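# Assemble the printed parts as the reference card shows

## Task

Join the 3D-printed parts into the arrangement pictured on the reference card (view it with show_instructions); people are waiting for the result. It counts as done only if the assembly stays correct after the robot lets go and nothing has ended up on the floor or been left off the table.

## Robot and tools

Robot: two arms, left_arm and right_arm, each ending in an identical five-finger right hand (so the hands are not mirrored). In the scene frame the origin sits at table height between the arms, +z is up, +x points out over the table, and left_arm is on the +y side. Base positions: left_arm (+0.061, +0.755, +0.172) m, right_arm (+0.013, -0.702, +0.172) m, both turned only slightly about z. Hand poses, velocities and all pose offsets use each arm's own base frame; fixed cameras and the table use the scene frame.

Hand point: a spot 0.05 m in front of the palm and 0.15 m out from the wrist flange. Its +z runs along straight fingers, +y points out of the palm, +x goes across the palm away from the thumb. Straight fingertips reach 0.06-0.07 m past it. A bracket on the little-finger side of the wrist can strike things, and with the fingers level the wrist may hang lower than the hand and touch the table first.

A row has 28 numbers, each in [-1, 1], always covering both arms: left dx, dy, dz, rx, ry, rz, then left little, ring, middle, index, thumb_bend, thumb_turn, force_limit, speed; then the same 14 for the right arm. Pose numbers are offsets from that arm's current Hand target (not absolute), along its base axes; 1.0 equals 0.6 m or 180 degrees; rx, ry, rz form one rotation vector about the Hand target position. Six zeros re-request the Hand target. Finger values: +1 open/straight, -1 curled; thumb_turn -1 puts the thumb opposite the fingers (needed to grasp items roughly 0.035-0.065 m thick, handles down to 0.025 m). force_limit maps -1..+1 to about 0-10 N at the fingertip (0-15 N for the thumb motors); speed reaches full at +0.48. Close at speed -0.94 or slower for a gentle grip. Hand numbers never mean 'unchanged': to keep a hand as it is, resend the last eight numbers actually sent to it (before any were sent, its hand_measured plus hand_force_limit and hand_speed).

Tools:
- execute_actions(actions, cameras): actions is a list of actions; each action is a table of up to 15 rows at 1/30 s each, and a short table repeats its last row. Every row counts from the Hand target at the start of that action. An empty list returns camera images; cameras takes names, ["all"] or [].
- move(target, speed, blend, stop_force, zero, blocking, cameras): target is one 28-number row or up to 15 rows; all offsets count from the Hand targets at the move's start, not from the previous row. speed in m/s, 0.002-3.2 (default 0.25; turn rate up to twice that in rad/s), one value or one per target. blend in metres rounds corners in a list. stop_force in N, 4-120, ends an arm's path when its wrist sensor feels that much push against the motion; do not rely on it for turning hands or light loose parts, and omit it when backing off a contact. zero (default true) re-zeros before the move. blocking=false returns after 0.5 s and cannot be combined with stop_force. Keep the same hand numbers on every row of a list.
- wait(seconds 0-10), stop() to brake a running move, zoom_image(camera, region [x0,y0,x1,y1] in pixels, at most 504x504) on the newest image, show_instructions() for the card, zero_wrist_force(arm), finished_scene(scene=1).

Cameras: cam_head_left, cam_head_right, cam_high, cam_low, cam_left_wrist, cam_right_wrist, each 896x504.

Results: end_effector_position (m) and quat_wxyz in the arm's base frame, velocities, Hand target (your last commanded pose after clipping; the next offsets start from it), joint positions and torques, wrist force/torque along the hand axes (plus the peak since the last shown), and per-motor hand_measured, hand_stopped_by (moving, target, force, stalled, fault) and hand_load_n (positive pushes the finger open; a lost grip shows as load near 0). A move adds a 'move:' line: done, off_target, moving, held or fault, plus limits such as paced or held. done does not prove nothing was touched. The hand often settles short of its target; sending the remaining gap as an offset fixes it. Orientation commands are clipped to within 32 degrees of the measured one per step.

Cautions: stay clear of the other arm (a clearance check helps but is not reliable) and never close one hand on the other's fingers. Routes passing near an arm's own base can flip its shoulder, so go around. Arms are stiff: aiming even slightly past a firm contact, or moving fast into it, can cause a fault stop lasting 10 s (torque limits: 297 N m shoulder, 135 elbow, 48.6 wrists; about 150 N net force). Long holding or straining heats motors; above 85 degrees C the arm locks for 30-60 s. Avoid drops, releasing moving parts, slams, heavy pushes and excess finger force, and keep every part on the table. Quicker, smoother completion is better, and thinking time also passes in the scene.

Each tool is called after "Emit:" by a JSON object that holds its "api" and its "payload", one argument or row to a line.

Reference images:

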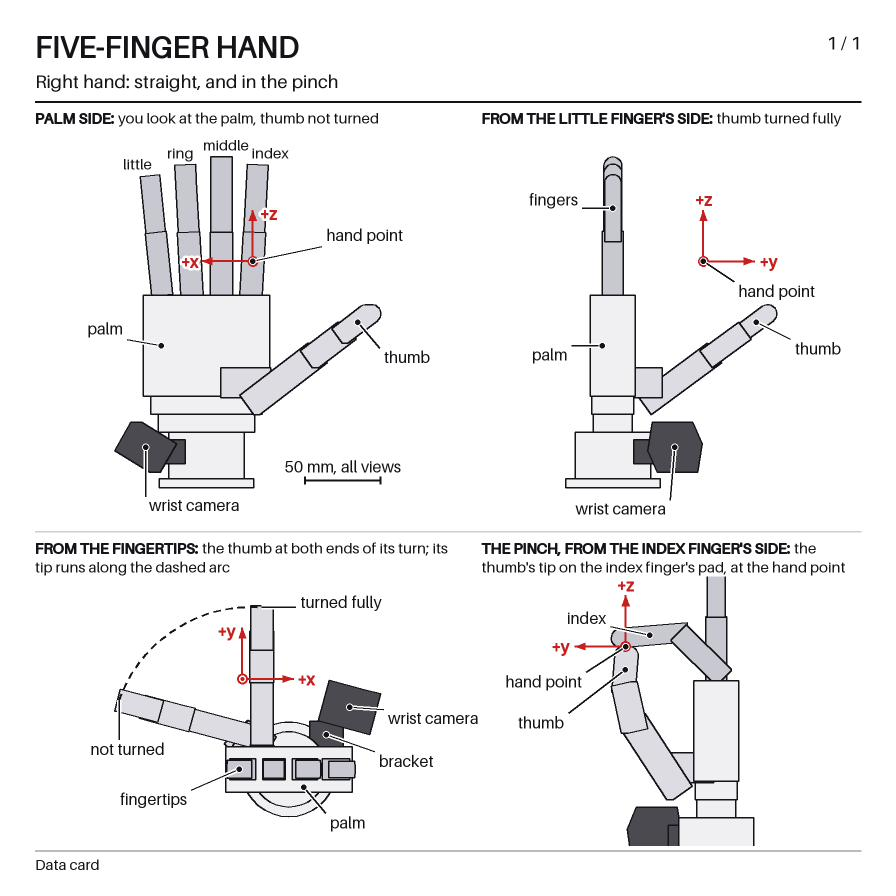

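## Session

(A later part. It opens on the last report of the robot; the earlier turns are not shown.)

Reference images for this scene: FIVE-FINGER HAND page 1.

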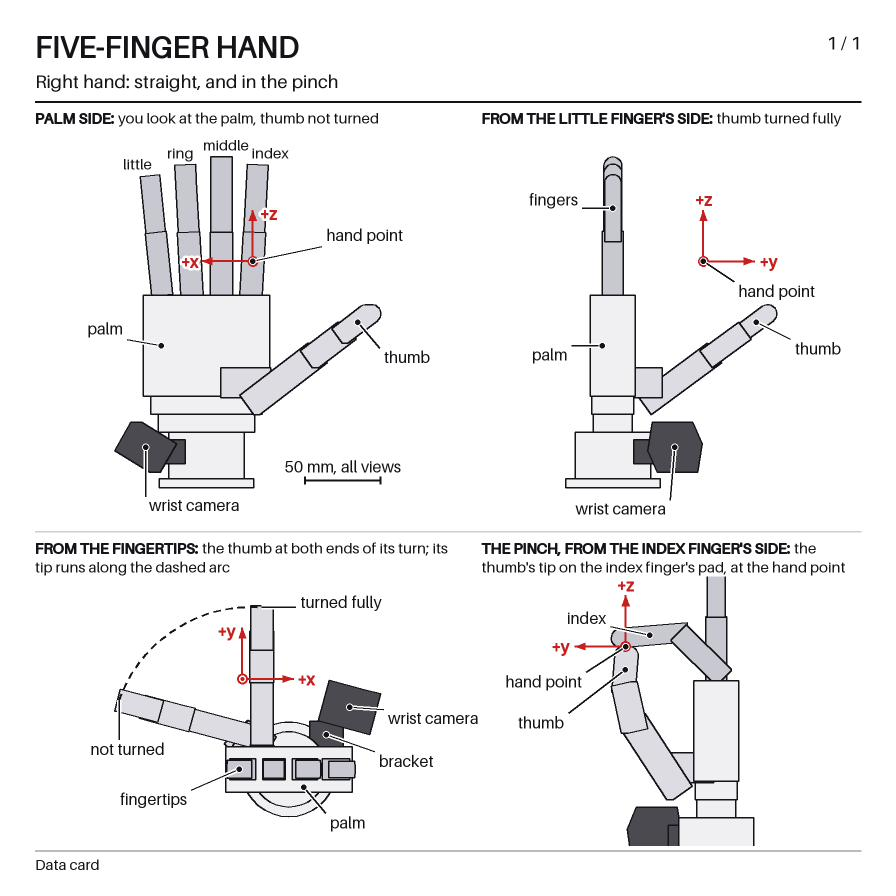

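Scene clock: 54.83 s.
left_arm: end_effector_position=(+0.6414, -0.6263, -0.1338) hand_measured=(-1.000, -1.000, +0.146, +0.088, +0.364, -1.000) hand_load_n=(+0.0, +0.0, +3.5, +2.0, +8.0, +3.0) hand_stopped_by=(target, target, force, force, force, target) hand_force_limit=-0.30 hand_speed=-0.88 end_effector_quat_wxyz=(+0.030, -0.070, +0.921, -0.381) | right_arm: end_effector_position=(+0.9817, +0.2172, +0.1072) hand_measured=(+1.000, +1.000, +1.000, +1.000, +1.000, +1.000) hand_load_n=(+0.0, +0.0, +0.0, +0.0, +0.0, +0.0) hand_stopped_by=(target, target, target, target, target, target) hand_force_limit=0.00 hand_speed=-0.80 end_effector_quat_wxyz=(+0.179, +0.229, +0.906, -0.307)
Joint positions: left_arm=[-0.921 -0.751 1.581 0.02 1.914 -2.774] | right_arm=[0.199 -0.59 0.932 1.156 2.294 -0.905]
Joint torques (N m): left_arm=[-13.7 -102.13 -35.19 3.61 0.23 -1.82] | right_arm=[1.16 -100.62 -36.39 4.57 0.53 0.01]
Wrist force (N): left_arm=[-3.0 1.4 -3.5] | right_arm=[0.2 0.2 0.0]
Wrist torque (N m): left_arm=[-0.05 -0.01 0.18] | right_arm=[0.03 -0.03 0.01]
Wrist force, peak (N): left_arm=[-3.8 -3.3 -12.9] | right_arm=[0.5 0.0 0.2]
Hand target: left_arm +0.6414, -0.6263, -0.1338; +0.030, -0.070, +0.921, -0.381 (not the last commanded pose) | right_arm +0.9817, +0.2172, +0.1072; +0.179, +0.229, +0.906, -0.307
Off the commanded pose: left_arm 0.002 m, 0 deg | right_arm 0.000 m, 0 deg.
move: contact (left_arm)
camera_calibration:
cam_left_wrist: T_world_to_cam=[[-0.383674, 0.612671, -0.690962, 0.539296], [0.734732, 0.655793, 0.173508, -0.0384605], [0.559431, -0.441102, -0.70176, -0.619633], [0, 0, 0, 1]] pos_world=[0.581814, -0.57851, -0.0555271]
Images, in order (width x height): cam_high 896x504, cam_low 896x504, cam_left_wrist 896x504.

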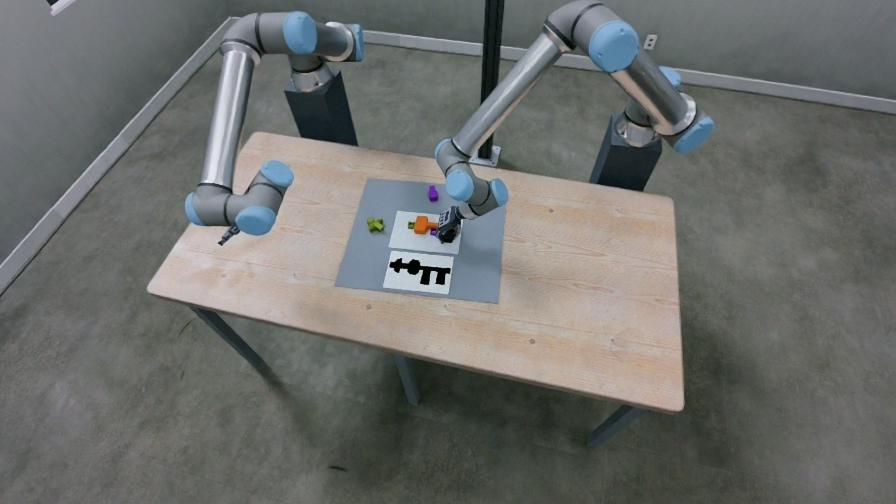

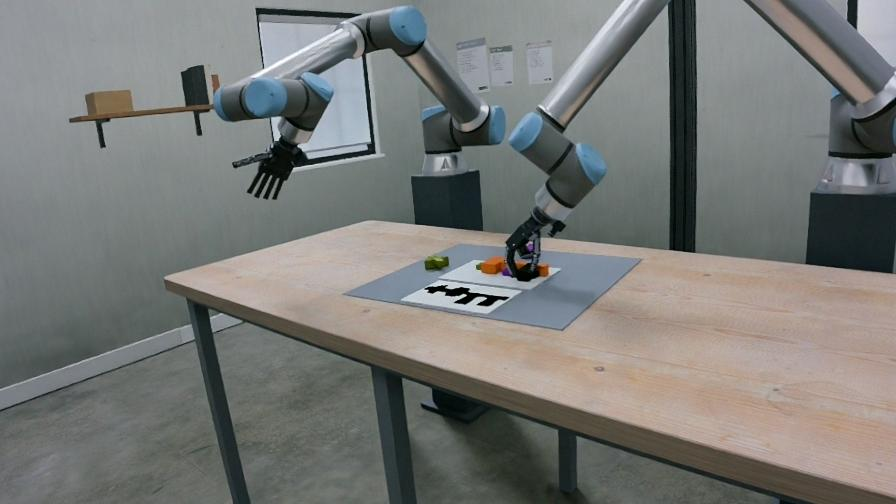

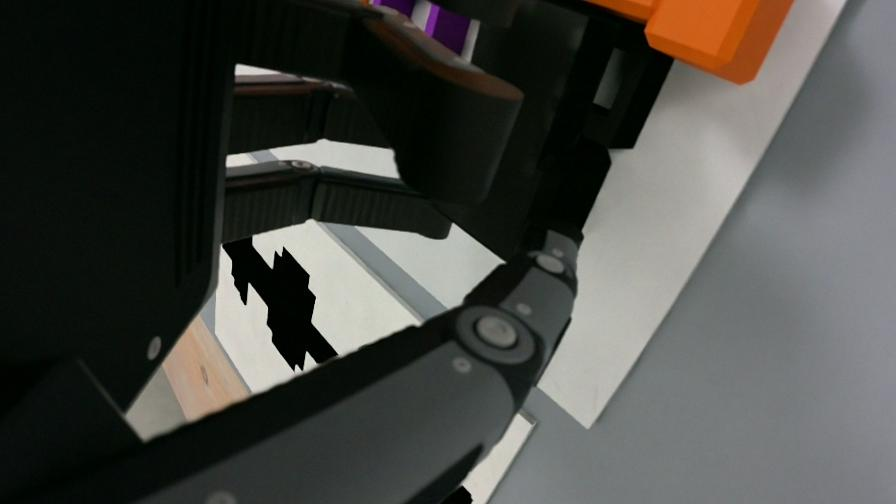

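Emit:
{"api": "move", "payload": {
  "target": [
    [0,0,0.0133,0,0,0,-1,-1,-0.2,-0.2,-0.2,-1,-0.3,-0.88,0,0,0,0,0,0,1,1,1,1,1,1,0,-0.8],
    [-0.0007,0.005,0.0133,0,0,0,-1,-1,-0.2,-0.2,-0.2,-1,-0.3,-0.88,0,0,0,0,0,0,1,1,1,1,1,1,0,-0.8]
  ],
  "speed": 0.03,
  "cameras": ["cam_left_wrist"]
}}

Emit:
{"api": "zoom_image", "payload": {
  "camera": "cam_left_wrist",
  "region": [400, 0, 750, 280]
}}

Scene clock: 58.67 s.
left_arm: end_effector_position=(+0.6410, -0.6234, -0.1259) hand_measured=(-1.000, -1.000, +0.146, +0.088, +0.364, -1.000) hand_load_n=(+0.0, +0.0, +3.5, +2.5, +5.0, -0.5) hand_stopped_by=(target, target, force, force, force, target) hand_force_limit=-0.30 hand_speed=-0.88 end_effector_quat_wxyz=(+0.030, -0.070, +0.921, -0.381) | right_arm: end_effector_position=(+0.9817, +0.2172, +0.1072) hand_measured=(+1.000, +1.000, +1.000, +1.000, +1.000, +1.000) hand_load_n=(+0.0, +0.0, +0.0, +0.0, +0.0, +0.0) hand_stopped_by=(target, target, target, target, target, target) hand_force_limit=0.00 hand_speed=-0.80 end_effector_quat_wxyz=(+0.179, +0.229, +0.906, -0.307)
Joint positions: left_arm=[-0.919 -0.763 1.586 0.027 1.915 -2.773] | right_arm=[0.199 -0.59 0.932 1.156 2.294 -0.905]
Joint torques (N m): left_arm=[8.27 -103.84 -16.15 -0.66 5.04 3.95] | right_arm=[-0.45 -102.78 -36.28 4.3 0.73 -0.04]
Wrist force (N): left_arm=[0.1 0.9 -0.5] | right_arm=[0.0 0.0 0.0]
Wrist torque (N m): left_arm=[0.01 -0.01 0.11] | right_arm=[0.00 0.01 0.00]
Wrist force, peak (N): left_arm=[-3.6 1.8 -3.4] | right_arm=[0.1 -0.4 0.2]
Hand target: left_arm +0.6410, -0.6233, -0.1259; +0.030, -0.070, +0.921, -0.381 | right_arm +0.9817, +0.2172, +0.1072; +0.179, +0.229, +0.906, -0.307
Off the commanded pose: left_arm 0.000 m, 0 deg | right_arm 0.000 m, 0 deg.
move: done
camera_calibration:
cam_left_wrist: T_world_to_cam=[[-0.383674, 0.612671, -0.690962, 0.542955], [0.734732, 0.655793, 0.173508, -0.0413909], [0.559431, -0.441102, -0.70176, -0.61256], [0, 0, 0, 1]] pos_world=[0.581414, -0.57571, -0.0475271]
Images, in order (width x height): cam_left_wrist 896x504.

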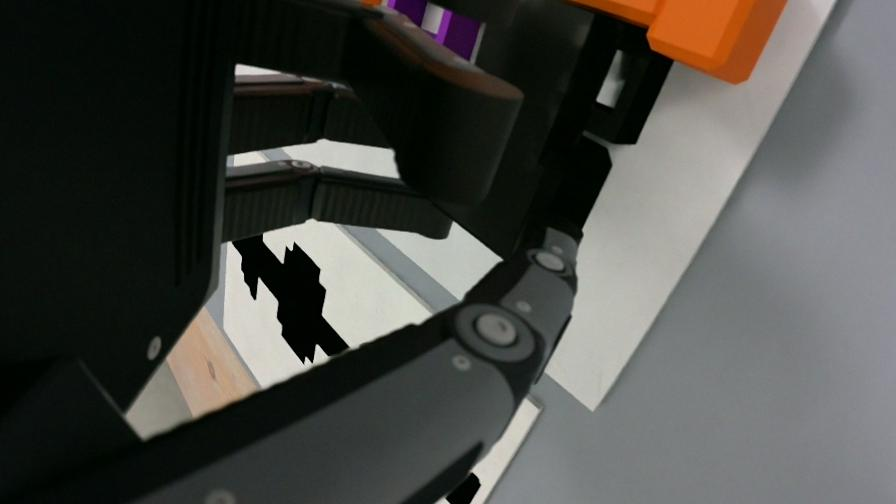

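Scaled by 1.440.

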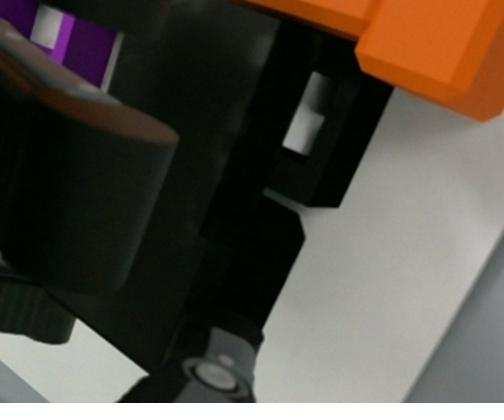

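Emit:
{"api": "move", "payload": {
  "target": [0,0,-0.0220,0,0,0,-1,-1,-0.2,-0.2,-0.2,-1,-0.3,-0.88,0,0,0,0,0,0,1,1,1,1,1,1,0,-0.8],
  "speed": 0.03,
  "stop_force": 4,
  "cameras": ["cam_left_wrist"]
}}

Emit:
{"api": "zoom_image", "payload": {
  "camera": "cam_left_wrist",
  "region": [400, 0, 750, 280]
}}

Scene clock: 60.70 s.
left_arm: end_effector_position=(+0.6410, -0.6233, -0.1338) hand_measured=(-1.000, -1.000, +0.146, +0.090, +0.364, -1.000) hand_load_n=(+0.0, +0.0, +5.5, +3.0, +8.0, +0.5) hand_stopped_by=(target, target, force, force, force, target) hand_force_limit=-0.30 hand_speed=-0.88 end_effector_quat_wxyz=(+0.030, -0.070, +0.921, -0.381) | right_arm: end_effector_position=(+0.9817, +0.2172, +0.1072) hand_measured=(+1.000, +1.000, +1.000, +1.000, +1.000, +1.000) hand_load_n=(+0.0, +0.0, -0.5, +0.0, +0.0, +0.0) hand_stopped_by=(target, target, target, target, target, target) hand_force_limit=0.00 hand_speed=-0.80 end_effector_quat_wxyz=(+0.179, +0.229, +0.906, -0.307)
Joint positions: left_arm=[-0.919 -0.753 1.587 0.018 1.915 -2.773] | right_arm=[0.199 -0.59 0.932 1.156 2.294 -0.905]
Joint torques (N m): left_arm=[-7.68 -101.11 -22.4 3.87 4.38 3.02] | right_arm=[-0.2 -106.55 -35.83 4.14 0.6 -0.39]
Wrist force (N): left_arm=[-1.0 1.3 -1.0] | right_arm=[-0.2 0.1 0.1]
Wrist torque (N m): left_arm=[0.04 -0.05 0.15] | right_arm=[0.01 0.02 -0.01]
Wrist force, peak (N): left_arm=[-3.4 -3.2 -11.3] | right_arm=[-0.5 0.1 0.1]
Hand target: left_arm +0.6410, -0.6233, -0.1338; +0.030, -0.070, +0.921, -0.381 (not the last commanded pose) | right_arm +0.9817, +0.2172, +0.1072; +0.179, +0.229, +0.906, -0.307
Off the commanded pose: left_arm 0.005 m, 0 deg | right_arm 0.000 m, 0 deg.
move: contact (left_arm)
camera_calibration:
cam_left_wrist: T_world_to_cam=[[-0.383749, 0.612605, -0.690979, 0.537309], [0.734693, 0.655855, 0.173439, -0.0400793], [0.559431, -0.4411, -0.70176, -0.618086], [0, 0, 0, 1]] pos_world=[0.581414, -0.57551, -0.0555271]
Images, in order (width x height): cam_left_wrist 896x504.

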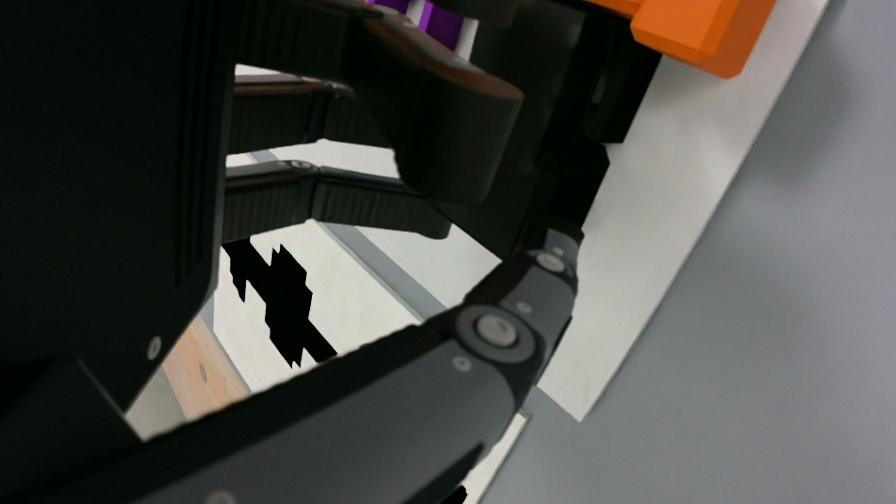

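Scaled by 1.440.

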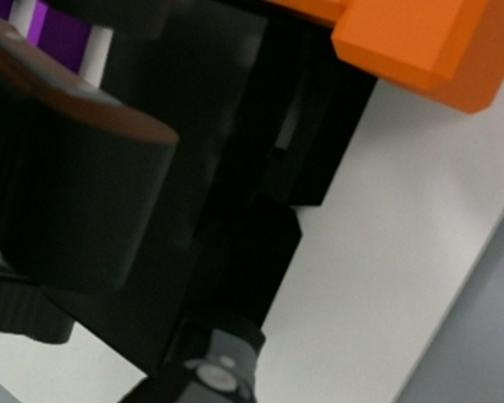

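Emit:
{"api": "move", "payload": {
  "target": [
    [0.0025,0.0003,0.006,0,0,0,-1,-1,-0.2,-0.2,-0.2,-1,-0.3,-0.88,0,0,0,0,0,0,1,1,1,1,1,1,0,-0.8],
    [0.0025,0.0003,-0.013,0,0,0,-1,-1,-0.2,-0.2,-0.2,-1,-0.3,-0.88,0,0,0,0,0,0,1,1,1,1,1,1,0,-0.8]
  ],
  "speed": 0.02,
  "stop_force": 5
}}

Scene clock: 64.73 s.
left_arm: end_effector_position=(+0.6425, -0.6232, -0.1355) hand_measured=(-1.000, -1.000, +0.146, +0.088, +0.364, -1.000) hand_load_n=(+0.0, +0.5, +7.0, +2.0, +7.5, -0.5) hand_stopped_by=(target, target, force, force, force, target) hand_force_limit=-0.30 hand_speed=-0.88 end_effector_quat_wxyz=(+0.030, -0.070, +0.921, -0.381) | right_arm: end_effector_position=(+0.9817, +0.2172, +0.1072) hand_measured=(+1.000, +1.000, +1.000, +1.000, +1.000, +1.000) hand_load_n=(+0.0, +0.0, -0.5, +0.0, +0.0, -0.5) hand_stopped_by=(target, target, target, target, target, target) hand_force_limit=0.00 hand_speed=-0.80 end_effector_quat_wxyz=(+0.179, +0.229, +0.906, -0.307)
Joint positions: left_arm=[-0.917 -0.75 1.584 0.017 1.916 -2.771] | right_arm=[0.199 -0.59 0.932 1.156 2.294 -0.905]
Joint torques (N m): left_arm=[-5.88 -103.05 -18.09 3.83 3.01 2.7] | right_arm=[-0.12 -104.94 -36.37 4.25 0.19 0.13]
Wrist force (N): left_arm=[0.5 0.7 -0.6] | right_arm=[0.1 -0.1 0.0]
Wrist torque (N m): left_arm=[-0.01 -0.06 0.13] | right_arm=[-0.02 -0.02 0.00]
Wrist force, peak (N): left_arm=[0.9 -3.3 -10.8] | right_arm=[0.5 0.2 -0.1]
Hand target: left_arm +0.6425, -0.6232, -0.1355; +0.030, -0.070, +0.921, -0.381 (not the last commanded pose) | right_arm +0.9817, +0.2172, +0.1072; +0.179, +0.229, +0.906, -0.307
Off the commanded pose: left_arm 0.006 m, 0 deg | right_arm 0.000 m, 0 deg.
move: contact (left_arm); path passed 1 of 2 targets

Emit:
{"api": "move", "payload": {
  "target": [
    [0.0025,0.0003,0.008,0,0,0,-1,-1,-0.2,-0.2,-0.2,-1,-0.3,-0.88,0,0,0,0,0,0,1,1,1,1,1,1,0,-0.8],
    [0.0025,0.0003,-0.013,0,0,0,-1,-1,-0.2,-0.2,-0.2,-1,-0.3,-0.88,0,0,0,0,0,0,1,1,1,1,1,1,0,-0.8]
  ],
  "speed": 0.02,
  "stop_force": 5,
  "cameras": ["cam_left_wrist","cam_low"]
}}

Emit:
{"api": "zoom_image", "payload": {
  "camera": "cam_left_wrist",
  "region": [400, 0, 750, 280]
}}

Emit:
{"api": "zoom_image", "payload": {
  "camera": "cam_low",
  "region": [490, 220, 570, 300]
}}

Scene clock: 67.17 s.
left_arm: end_effector_position=(+0.6440, -0.6230, -0.1361) hand_measured=(-1.000, -1.000, +0.146, +0.088, +0.364, -1.000) hand_load_n=(+0.0, +0.0, +8.5, +1.5, +8.5, +0.0) hand_stopped_by=(target, target, force, force, force, target) hand_force_limit=-0.30 hand_speed=-0.88 end_effector_quat_wxyz=(+0.030, -0.070, +0.921, -0.381) | right_arm: end_effector_position=(+0.9817, +0.2172, +0.1072) hand_measured=(+1.000, +1.000, +1.000, +1.000, +1.000, +1.000) hand_load_n=(+0.0, +0.0, +0.0, +0.0, +0.0, +0.0) hand_stopped_by=(target, target, target, target, target, target) hand_force_limit=0.00 hand_speed=-0.80 end_effector_quat_wxyz=(+0.179, +0.229, +0.906, -0.307)
Joint positions: left_arm=[-0.915 -0.748 1.581 0.018 1.917 -2.77] | right_arm=[0.199 -0.59 0.932 1.156 2.294 -0.905]
Joint torques (N m): left_arm=[-9.02 -103.86 -16.08 3.34 2.21 2.05] | right_arm=[0.45 -103.39 -36.22 4.39 0.31 0.08]
Wrist force (N): left_arm=[-0.1 0.7 -0.4] | right_arm=[0.1 0.1 -0.2]
Wrist torque (N m): left_arm=[-0.02 0.01 0.10] | right_arm=[0.02 -0.01 0.01]
Wrist force, peak (N): left_arm=[0.4 -5.5 -10.3] | right_arm=[-0.1 0.3 0.4]
Hand target: left_arm +0.6440, -0.6230, -0.1361; +0.030, -0.070, +0.921, -0.381 (not the last commanded pose) | right_arm +0.9817, +0.2172, +0.1072; +0.179, +0.229, +0.906, -0.307
Off the commanded pose: left_arm 0.007 m, 0 deg | right_arm 0.000 m, 0 deg.
move: contact (left_arm); path passed 1 of 2 targets
camera_calibration:
cam_left_wrist: T_world_to_cam=[[-0.383603, 0.612612, -0.691054, 0.536633], [0.734758, 0.655772, 0.173472, -0.0421088], [0.559445, -0.441213, -0.701678, -0.621188], [0, 0, 0, 1]] pos_world=[0.584314, -0.57521, -0.0577268]
Images, in order (width x height): cam_low 896x504, cam_left_wrist 896x504.

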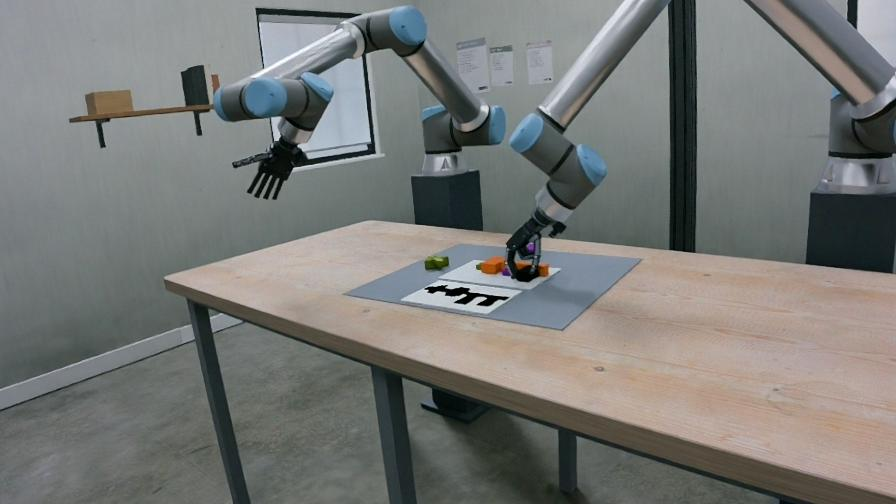

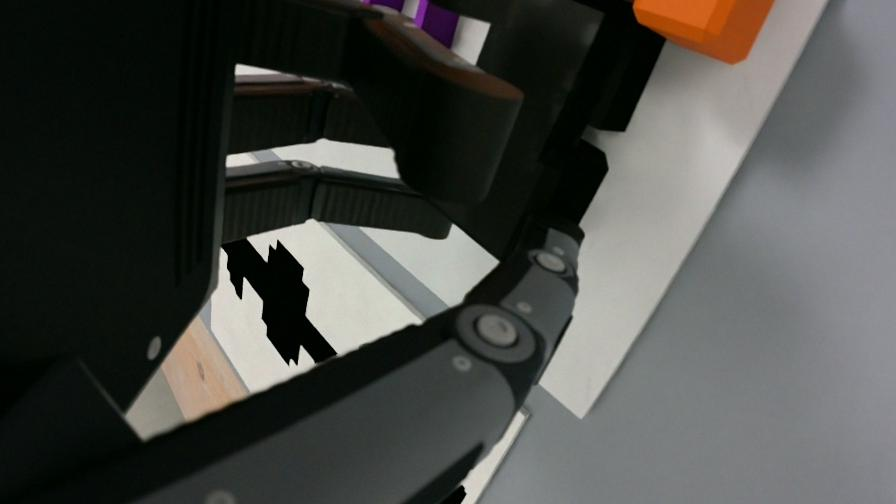

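Scaled by 1.440.

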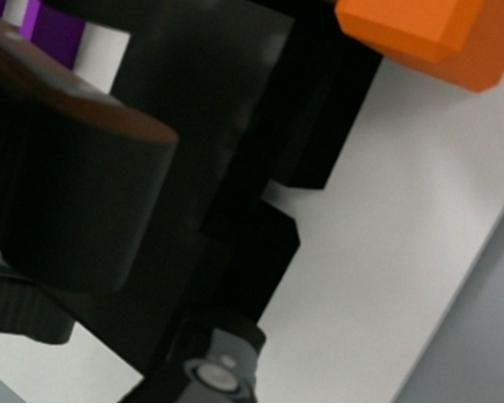

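Scaled by 6.300.

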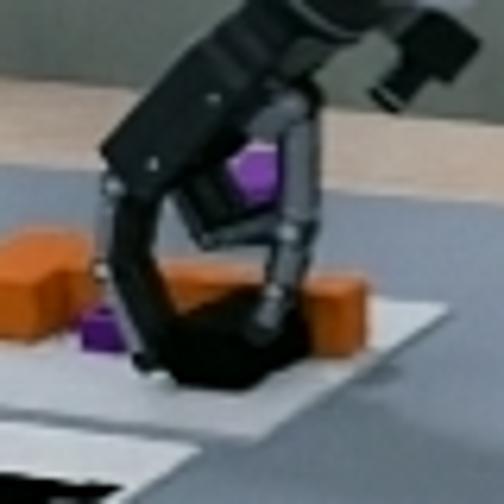

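Emit:
{"api": "move", "payload": {
  "target": [0.0133,0.0018,0,0,0,0,-1,-1,-0.2,-0.2,-0.2,-1,-0.3,-0.88,0,0,0,0,0,0,1,1,1,1,1,1,0,-0.8],
  "speed": 0.02,
  "stop_force": 4,
  "cameras": ["cam_left_wrist"]
}}

Emit:
{"api": "zoom_image", "payload": {
  "camera": "cam_left_wrist",
  "region": [400, 0, 750, 280]
}}

Scene clock: 69.00 s.
left_arm: end_effector_position=(+0.6448, -0.6228, -0.1361) hand_measured=(-1.000, -1.000, +0.146, +0.088, +0.364, -1.000) hand_load_n=(+0.0, +0.0, +7.5, +0.0, +7.0, +0.5) hand_stopped_by=(target, target, force, force, force, target) hand_force_limit=-0.30 hand_speed=-0.88 end_effector_quat_wxyz=(+0.030, -0.070, +0.921, -0.381) | right_arm: end_effector_position=(+0.9817, +0.2172, +0.1072) hand_measured=(+1.000, +1.000, +1.000, +1.000, +1.000, +1.000) hand_load_n=(+0.0, +0.0, +0.0, +0.0, -0.5, +0.0) hand_stopped_by=(target, target, target, target, target, target) hand_force_limit=0.00 hand_speed=-0.80 end_effector_quat_wxyz=(+0.179, +0.229, +0.906, -0.307)
Joint positions: left_arm=[-0.914 -0.747 1.58 0.02 1.918 -2.769] | right_arm=[0.199 -0.59 0.932 1.156 2.294 -0.905]
Joint torques (N m): left_arm=[-11.89 -100.4 -14.77 0.37 -2.95 -4.06] | right_arm=[0.38 -104.08 -35.47 4.25 0.57 0.06]
Wrist force (N): left_arm=[-2.1 -1.9 -3.2] | right_arm=[0.1 0.0 -0.1]
Wrist torque (N m): left_arm=[0.04 0.04 0.12] | right_arm=[0.01 -0.01 0.00]
Wrist force, peak (N): left_arm=[5.1 -0.4 -3.3] | right_arm=[0.3 -0.2 0.1]
Hand target: left_arm +0.6448, -0.6228, -0.1361; +0.030, -0.070, +0.921, -0.381 (not the last commanded pose) | right_arm +0.9817, +0.2172, +0.1072; +0.179, +0.229, +0.906, -0.307
Off the commanded pose: left_arm 0.007 m, 0 deg | right_arm 0.000 m, 0 deg.
move: contact (left_arm)
camera_calibration:
cam_left_wrist: T_world_to_cam=[[-0.383712, 0.612701, -0.690914, 0.536978], [0.734741, 0.655785, 0.173496, -0.0428828], [0.559393, -0.441071, -0.70181, -0.621498], [0, 0, 0, 1]] pos_world=[0.585214, -0.57501, -0.0577272]
Images, in order (width x height): cam_left_wrist 896x504.

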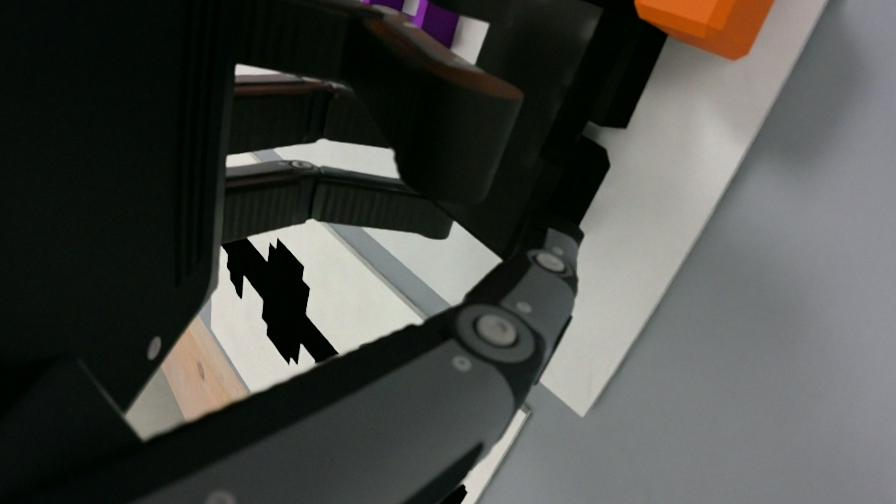

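Scaled by 1.440.

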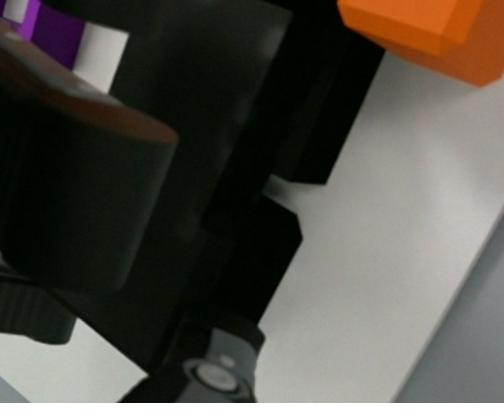

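Emit:
{"api": "move", "payload": {
  "target": [
    [-0.001,0,0,0,0,0,-1,-1,-0.2,-0.2,-0.2,-1,-0.3,-0.88,0,0,0,0,0,0,1,1,1,1,1,1,0,-0.8],
    [-0.001,0,-0.01,0,0,0,-1,-1,-0.2,-0.2,-0.2,-1,-0.3,-0.88,0,0,0,0,0,0,1,1,1,1,1,1,0,-0.8]
  ],
  "speed": 0.015,
  "stop_force": 10,
  "cameras": ["cam_left_wrist"]
}}

Emit:
{"api": "zoom_image", "payload": {
  "camera": "cam_left_wrist",
  "region": [400, 0, 750, 280]
}}

Scene clock: 71.47 s.
left_arm: end_effector_position=(+0.6442, -0.6229, -0.1392) hand_measured=(-1.000, -1.000, +0.146, +0.088, +0.364, -1.000) hand_load_n=(+0.0, +0.0, +6.5, +0.5, +5.5, +0.5) hand_stopped_by=(target, target, force, force, force, target) hand_force_limit=-0.30 hand_speed=-0.88 end_effector_quat_wxyz=(+0.030, -0.070, +0.921, -0.381) | right_arm: end_effector_position=(+0.9817, +0.2172, +0.1072) hand_measured=(+1.000, +1.000, +1.000, +1.000, +1.000, +1.000) hand_load_n=(+0.0, +0.0, +0.0, +0.0, +0.0, -0.5) hand_stopped_by=(target, target, target, target, target, target) hand_force_limit=0.00 hand_speed=-0.80 end_effector_quat_wxyz=(+0.179, +0.229, +0.906, -0.307)
Joint positions: left_arm=[-0.915 -0.744 1.581 0.015 1.918 -2.77] | right_arm=[0.199 -0.59 0.932 1.156 2.294 -0.905]
Joint torques (N m): left_arm=[2.3 -95 -13.47 4.59 -2.69 -2.76] | right_arm=[-0.53 -102.48 -35.89 4.55 0.54 0.01]
Wrist force (N): left_arm=[-0.1 -6.1 -5.6] | right_arm=[-0.2 0.0 0.0]
Wrist torque (N m): left_arm=[0.26 0.03 0.21] | right_arm=[-0.01 0.04 -0.02]
Wrist force, peak (N): left_arm=[1.1 -18.1 -16.0] | right_arm=[0.4 0.1 -0.1]
Hand target: left_arm +0.6443, -0.6228, -0.1392; +0.030, -0.070, +0.921, -0.381 (not the last commanded pose) | right_arm +0.9817, +0.2172, +0.1072; +0.179, +0.229, +0.906, -0.307
Off the commanded pose: left_arm 0.003 m, 0 deg | right_arm 0.000 m, 0 deg.
move: contact (left_arm); path passed 1 of 2 targets
camera_calibration:
cam_left_wrist: T_world_to_cam=[[-0.383641, 0.612643, -0.691006, 0.534518], [0.734768, 0.655765, 0.173461, -0.0418502], [0.559407, -0.441182, -0.701728, -0.62352], [0, 0, 0, 1]] pos_world=[0.584614, -0.57511, -0.060927]
Images, in order (width x height): cam_left_wrist 896x504.

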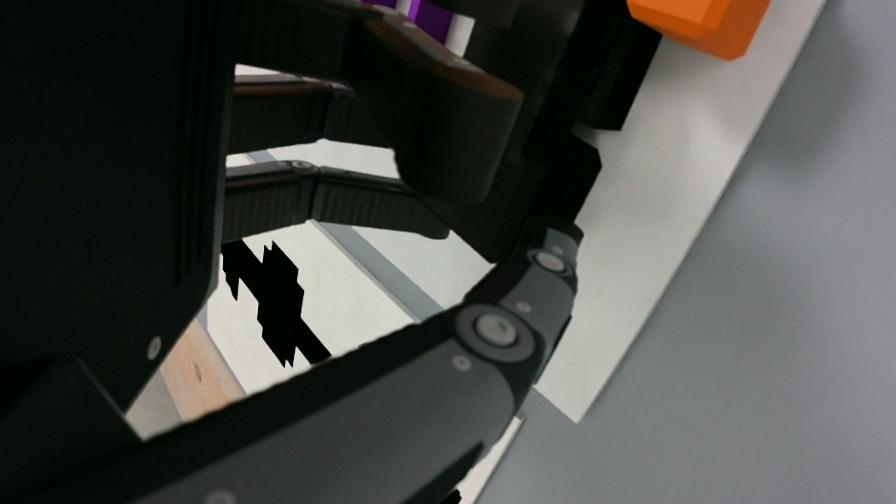

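Scaled by 1.440.

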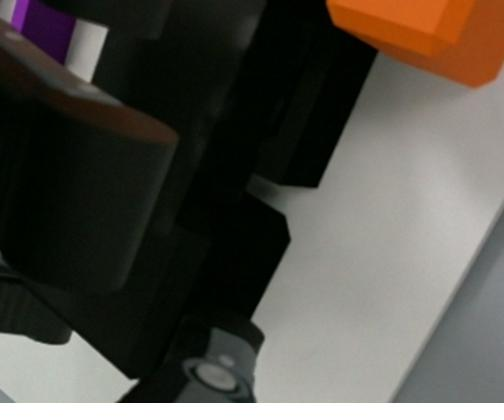

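Emit:
{"api": "move", "payload": {
  "target": [0,0,0.004,0,0,0,-1,-1,0.35,0.35,0.6,-1,-0.3,-0.85,0,0,0,0,0,0,1,1,1,1,1,1,0,-0.8],
  "speed": 0.02
}}

Emit:
{"api": "move", "payload": {
  "target": [0,0.005,0.15,0,0,0,-1,-1,0.6,0.6,0.7,-1,-0.3,-0.3,0,0,0,0,0,0,1,1,1,1,1,1,0,-0.8],
  "cameras": ["cam_left_wrist","cam_low","cam_high"],
  "speed": 0.12
}}

Emit:
{"api": "zoom_image", "payload": {
  "camera": "cam_left_wrist",
  "region": [450, 0, 850, 300]
}}

Emit:
{"api": "zoom_image", "payload": {
  "camera": "cam_low",
  "region": [460, 220, 600, 300]
}}

Scene clock: 74.23 s.
left_arm: end_effector_position=(+0.6443, -0.6228, -0.1368) hand_measured=(-1.000, -1.000, +0.350, +0.350, +0.600, -1.000) hand_load_n=(+0.0, +0.0, +0.0, +0.0, +0.0, +0.0) hand_stopped_by=(target, target, target, target, target, target) hand_force_limit=-0.30 hand_speed=-0.85 end_effector_quat_wxyz=(+0.030, -0.070, +0.921, -0.381) | right_arm: end_effector_position=(+0.9817, +0.2172, +0.1072) hand_measured=(+1.000, +1.000, +1.000, +1.000, +1.000, +1.000) hand_load_n=(+0.0, +0.0, +0.0, +0.0, +0.0, +0.0) hand_stopped_by=(target, target, target, target, target, target) hand_force_limit=0.00 hand_speed=-0.80 end_effector_quat_wxyz=(+0.179, +0.229, +0.906, -0.307)
Joint positions: left_arm=[-0.915 -0.747 1.581 0.018 1.918 -2.77] | right_arm=[0.199 -0.59 0.932 1.156 2.294 -0.905]
Joint torques (N m): left_arm=[-9.38 -104.37 -16.61 3.73 -0.8 -0.65] | right_arm=[1.26 -104.5 -35.44 4.38 0.59 -0.17]
Wrist force (N): left_arm=[-0.3 0.5 -0.5] | right_arm=[-0.1 0.2 0.0]
Wrist torque (N m): left_arm=[-0.04 0.05 0.30] | right_arm=[0.03 0.01 0.00]
Wrist force, peak (N): left_arm=[0.1 -3.4 -15.3] | right_arm=[0.5 0.0 -0.1]
Hand target: left_arm +0.6443, -0.6228, -0.1368; +0.030, -0.070, +0.921, -0.381 | right_arm +0.9817, +0.2172, +0.1072; +0.179, +0.229, +0.906, -0.307
Off the commanded pose: left_arm 0.000 m, 0 deg | right_arm 0.000 m, 0 deg.
move: done

Scene clock: 75.47 s.
left_arm: end_effector_position=(+0.6443, -0.6198, -0.0470) hand_measured=(-1.000, -1.000, +0.600, +0.600, +0.700, -1.000) hand_load_n=(+0.0, +0.0, +0.0, +0.0, +0.0, +0.0) hand_stopped_by=(target, target, target, target, target, target) hand_force_limit=-0.30 hand_speed=-0.30 end_effector_quat_wxyz=(+0.030, -0.070, +0.921, -0.381) | right_arm: end_effector_position=(+0.9817, +0.2172, +0.1072) hand_measured=(+1.000, +1.000, +1.000, +1.000, +1.000, +1.000) hand_load_n=(+0.0, +0.0, +0.0, +0.0, +0.0, +0.0) hand_stopped_by=(target, target, target, target, target, target) hand_force_limit=0.00 hand_speed=-0.80 end_effector_quat_wxyz=(+0.179, +0.229, +0.906, -0.307)
Joint positions: left_arm=[-0.913 -0.852 1.576 0.129 1.919 -2.768] | right_arm=[0.199 -0.59 0.932 1.156 2.294 -0.905]
Joint torques (N m): left_arm=[8.9 -102.48 -38.25 3.62 4.78 3.79] | right_arm=[-0.75 -101.04 -37.07 4.48 0.85 0.27]
Wrist force (N): left_arm=[-0.1 0.6 -0.4] | right_arm=[0.1 0.0 0.0]
Wrist torque (N m): left_arm=[0.01 0.03 0.10] | right_arm=[0.00 -0.02 0.00]
Wrist force, peak (N): left_arm=[-0.2 -0.2 -1.4] | right_arm=[0.3 0.3 0.2]
Hand target: left_arm +0.6443, -0.6198, -0.0468; +0.030, -0.070, +0.921, -0.381 | right_arm +0.9817, +0.2172, +0.1072; +0.179, +0.229, +0.906, -0.307
Off the commanded pose: left_arm 0.000 m, 0 deg | right_arm 0.000 m, 0 deg.
move: done
camera_calibration:
cam_left_wrist: T_world_to_cam=[[-0.383641, 0.612643, -0.691006, 0.596391], [0.734768, 0.655765, 0.173461, -0.0598106], [0.559407, -0.441182, -0.701728, -0.557497], [0, 0, 0, 1]] pos_world=[0.584614, -0.57211, 0.031273]
Images, in order (width x height): cam_high 896x504, cam_low 896x504, cam_left_wrist 896x504.

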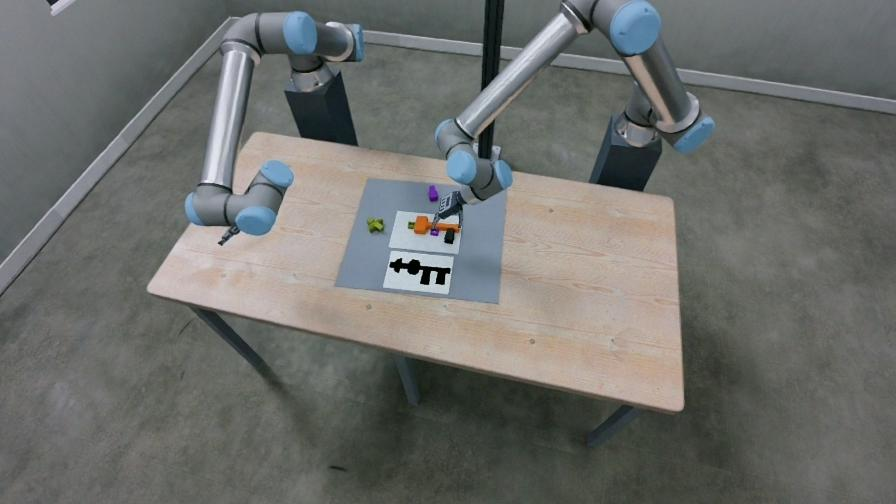

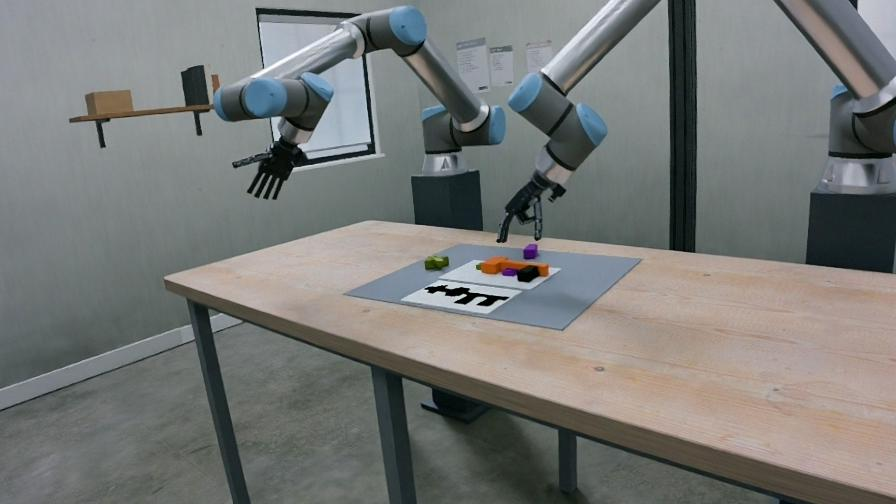

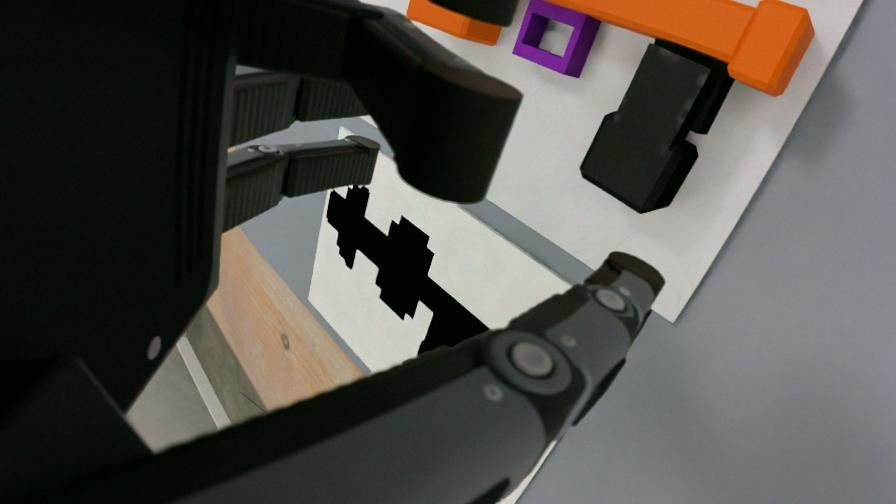

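Scaled by 1.260.

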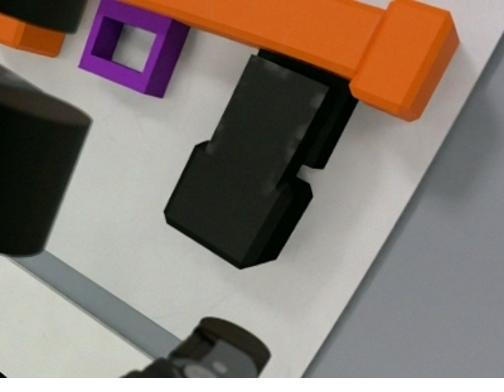

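Scaled by 3.600.

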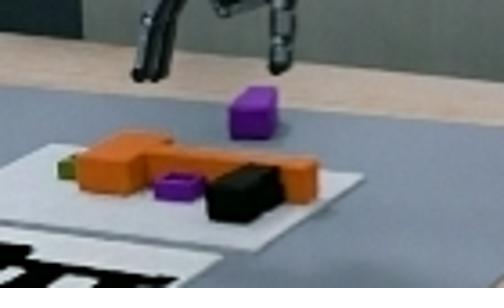

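Emit:
{"api": "move", "payload": {
  "target": [-0.357,-0.2,0.078,0,0,0.15,-1,-1,0.6,0.6,0.6,-1,-0.3,-0.2,0,0,0,0,0,0,1,1,1,1,1,1,0,-0.8],
  "cameras": ["cam_left_wrist","cam_head_left"]
}}

Emit:
{"api": "zoom_image", "payload": {
  "camera": "cam_left_wrist",
  "region": [480, 60, 800, 300]
}}

Scene clock: 81.27 s.
left_arm: end_effector_position=(+0.4301, -0.7398, +0.0000) hand_measured=(-1.000, -1.000, +0.600, +0.600, +0.600, -1.000) hand_load_n=(+0.0, +0.0, +0.0, +0.0, +0.0, +0.0) hand_stopped_by=(target, target, target, target, target, target) hand_force_limit=-0.30 hand_speed=-0.20 end_effector_quat_wxyz=(+0.118, -0.283, +0.879, -0.364) | right_arm: end_effector_position=(+0.9817, +0.2172, +0.1072) hand_measured=(+1.000, +1.000, +1.000, +1.000, +1.000, +1.000) hand_load_n=(+0.0, +0.0, +0.0, +0.0, -0.5, +0.0) hand_stopped_by=(target, target, target, target, target, target) hand_force_limit=0.00 hand_speed=-0.80 end_effector_quat_wxyz=(+0.179, +0.229, +0.906, -0.307)
Joint positions: left_arm=[-1.353 -0.967 1.677 0.119 1.287 -3.437] | right_arm=[0.199 -0.59 0.932 1.156 2.294 -0.905]
Joint torques (N m): left_arm=[-11.24 -68.2 -38.63 4.12 -4.19 -3.61] | right_arm=[-0.01 -101.64 -34.18 3.97 0.49 -0.02]
Wrist force (N): left_arm=[-0.3 0.9 -0.4] | right_arm=[0.1 0.2 0.1]
Wrist torque (N m): left_arm=[0.08 0.14 0.33] | right_arm=[0.01 -0.02 0.01]
Wrist force, peak (N): left_arm=[-1.8 1.6 -0.8] | right_arm=[0.2 0.0 0.5]
Hand target: left_arm +0.4301, -0.7398, +0.0000; +0.118, -0.283, +0.879, -0.364 | right_arm +0.9817, +0.2172, +0.1072; +0.179, +0.229, +0.906, -0.307
Off the commanded pose: left_arm 0.000 m, 0 deg | right_arm 0.000 m, 0 deg.
move: done
camera_calibration:
cam_left_wrist: T_world_to_cam=[[-0.619919, 0.371776, -0.691001, 0.543649], [0.35712, 0.917817, 0.173426, 0.524322], [0.698689, -0.13926, -0.701741, -0.294209], [0, 0, 0, 1]] pos_world=[0.355333, -0.724319, 0.078273]
Images, in order (width x height): cam_head_left 896x504, cam_left_wrist 896x504.

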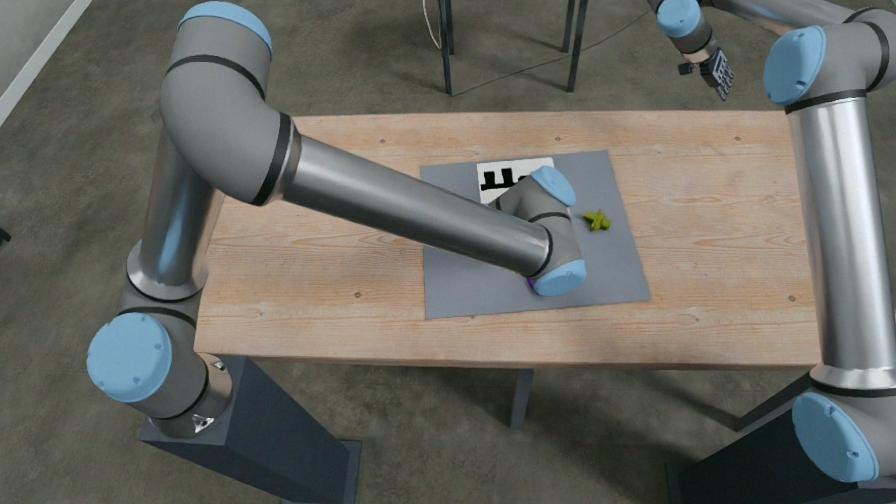

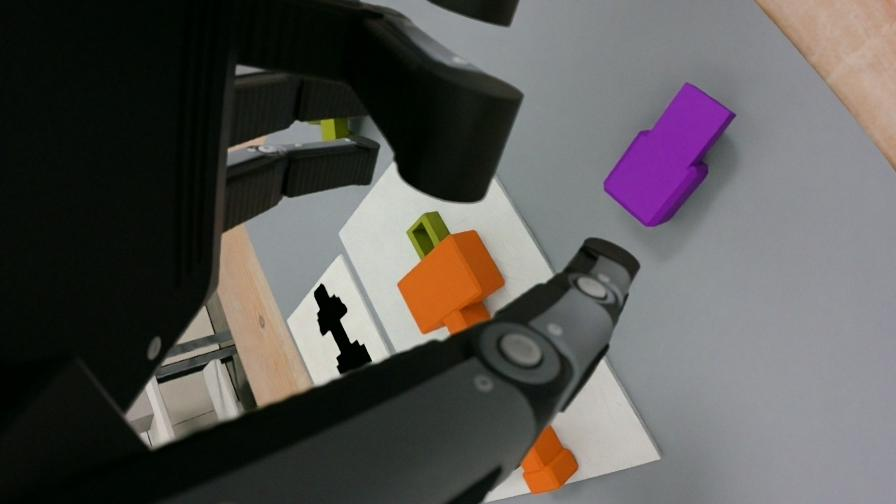

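Scaled by 1.575.

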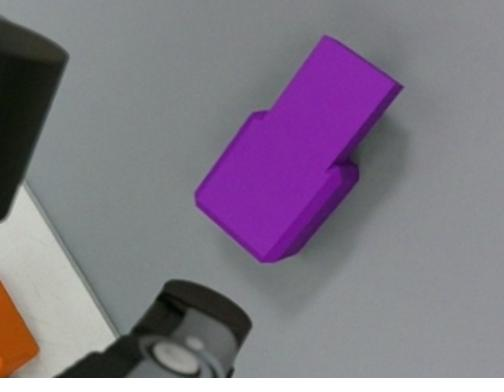

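Emit:
{"api": "move", "payload": {
  "target": [
    [0.0198,-0.0053,-0.10,0,0,-0.057,-1,-1,0.6,0.6,0.6,-1,-0.3,-0.88,0,0,0,0,0,0,1,1,1,1,1,1,0,-0.8],
    [0.0198,-0.0053,-0.2317,0,0,-0.057,-1,-1,0.6,0.6,0.6,-1,-0.3,-0.88,0,0,0,0,0,0,1,1,1,1,1,1,0,-0.8]
  ],
  "speed": [0.15,0.07],
  "stop_force": 8,
  "cameras": ["cam_left_wrist"]
}}

Scene clock: 86.57 s.
left_arm: end_effector_position=(+0.4419, -0.7430, -0.1390) hand_measured=(-1.000, -1.000, +0.600, +0.600, +0.600, -1.000) hand_load_n=(+0.0, +0.0, +0.0, +0.0, +0.0, +0.0) hand_stopped_by=(target, target, target, target, target, target) hand_force_limit=-0.30 hand_speed=-0.88 end_effector_quat_wxyz=(+0.085, -0.204, +0.901, -0.373) | right_arm: end_effector_position=(+0.9817, +0.2172, +0.1072) hand_measured=(+1.000, +1.000, +1.000, +1.000, +1.000, +1.000) hand_load_n=(+0.0, +0.0, +0.0, +0.0, +0.0, +0.0) hand_stopped_by=(target, target, target, target, target, target) hand_force_limit=0.00 hand_speed=-0.80 end_effector_quat_wxyz=(+0.179, +0.229, +0.906, -0.307)
Joint positions: left_arm=[-1.304 -0.807 1.704 -0.103 1.444 -3.268] | right_arm=[0.199 -0.59 0.932 1.156 2.294 -0.905]
Joint torques (N m): left_arm=[8.81 -73.22 -33.46 -0.88 4.14 4.18] | right_arm=[2.96 -103.34 -35.95 4.07 0.34 0.38]
Wrist force (N): left_arm=[-0.5 0.4 -0.3] | right_arm=[0.2 0.1 0.1]
Wrist torque (N m): left_arm=[-0.13 0.12 0.07] | right_arm=[0.01 -0.03 0.01]
Wrist force, peak (N): left_arm=[-0.5 1.3 -0.9] | right_arm=[0.4 -0.2 0.1]
Hand target: left_arm +0.4419, -0.7430, -0.1390; +0.085, -0.204, +0.901, -0.373 | right_arm +0.9817, +0.2172, +0.1072; +0.179, +0.229, +0.906, -0.307
Off the commanded pose: left_arm 0.000 m, 0 deg | right_arm 0.000 m, 0 deg.
move: done
camera_calibration:
cam_left_wrist: T_world_to_cam=[[-0.54386, 0.476162, -0.691004, 0.500043], [0.514686, 0.839641, 0.173498, 0.419431], [0.662808, -0.261292, -0.701721, -0.475243], [0, 0, 0, 1]] pos_world=[0.371073, -0.71445, -0.060727]
Images, in order (width x height): cam_left_wrist 896x504.

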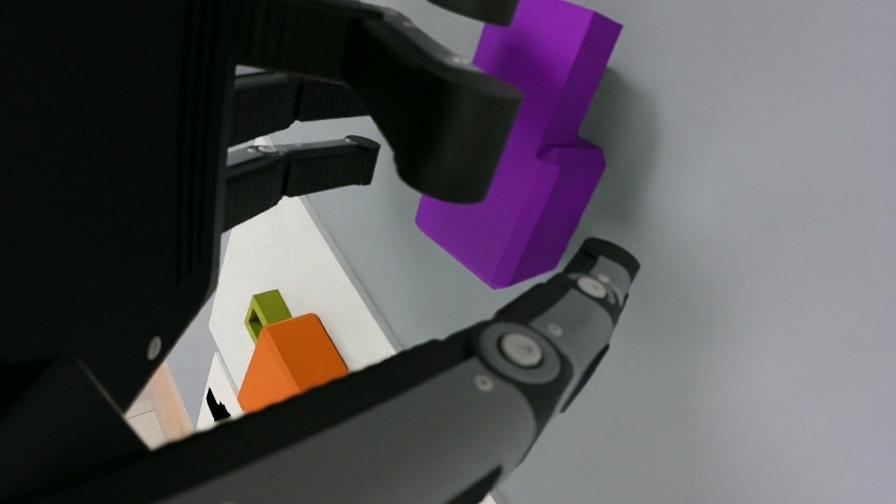

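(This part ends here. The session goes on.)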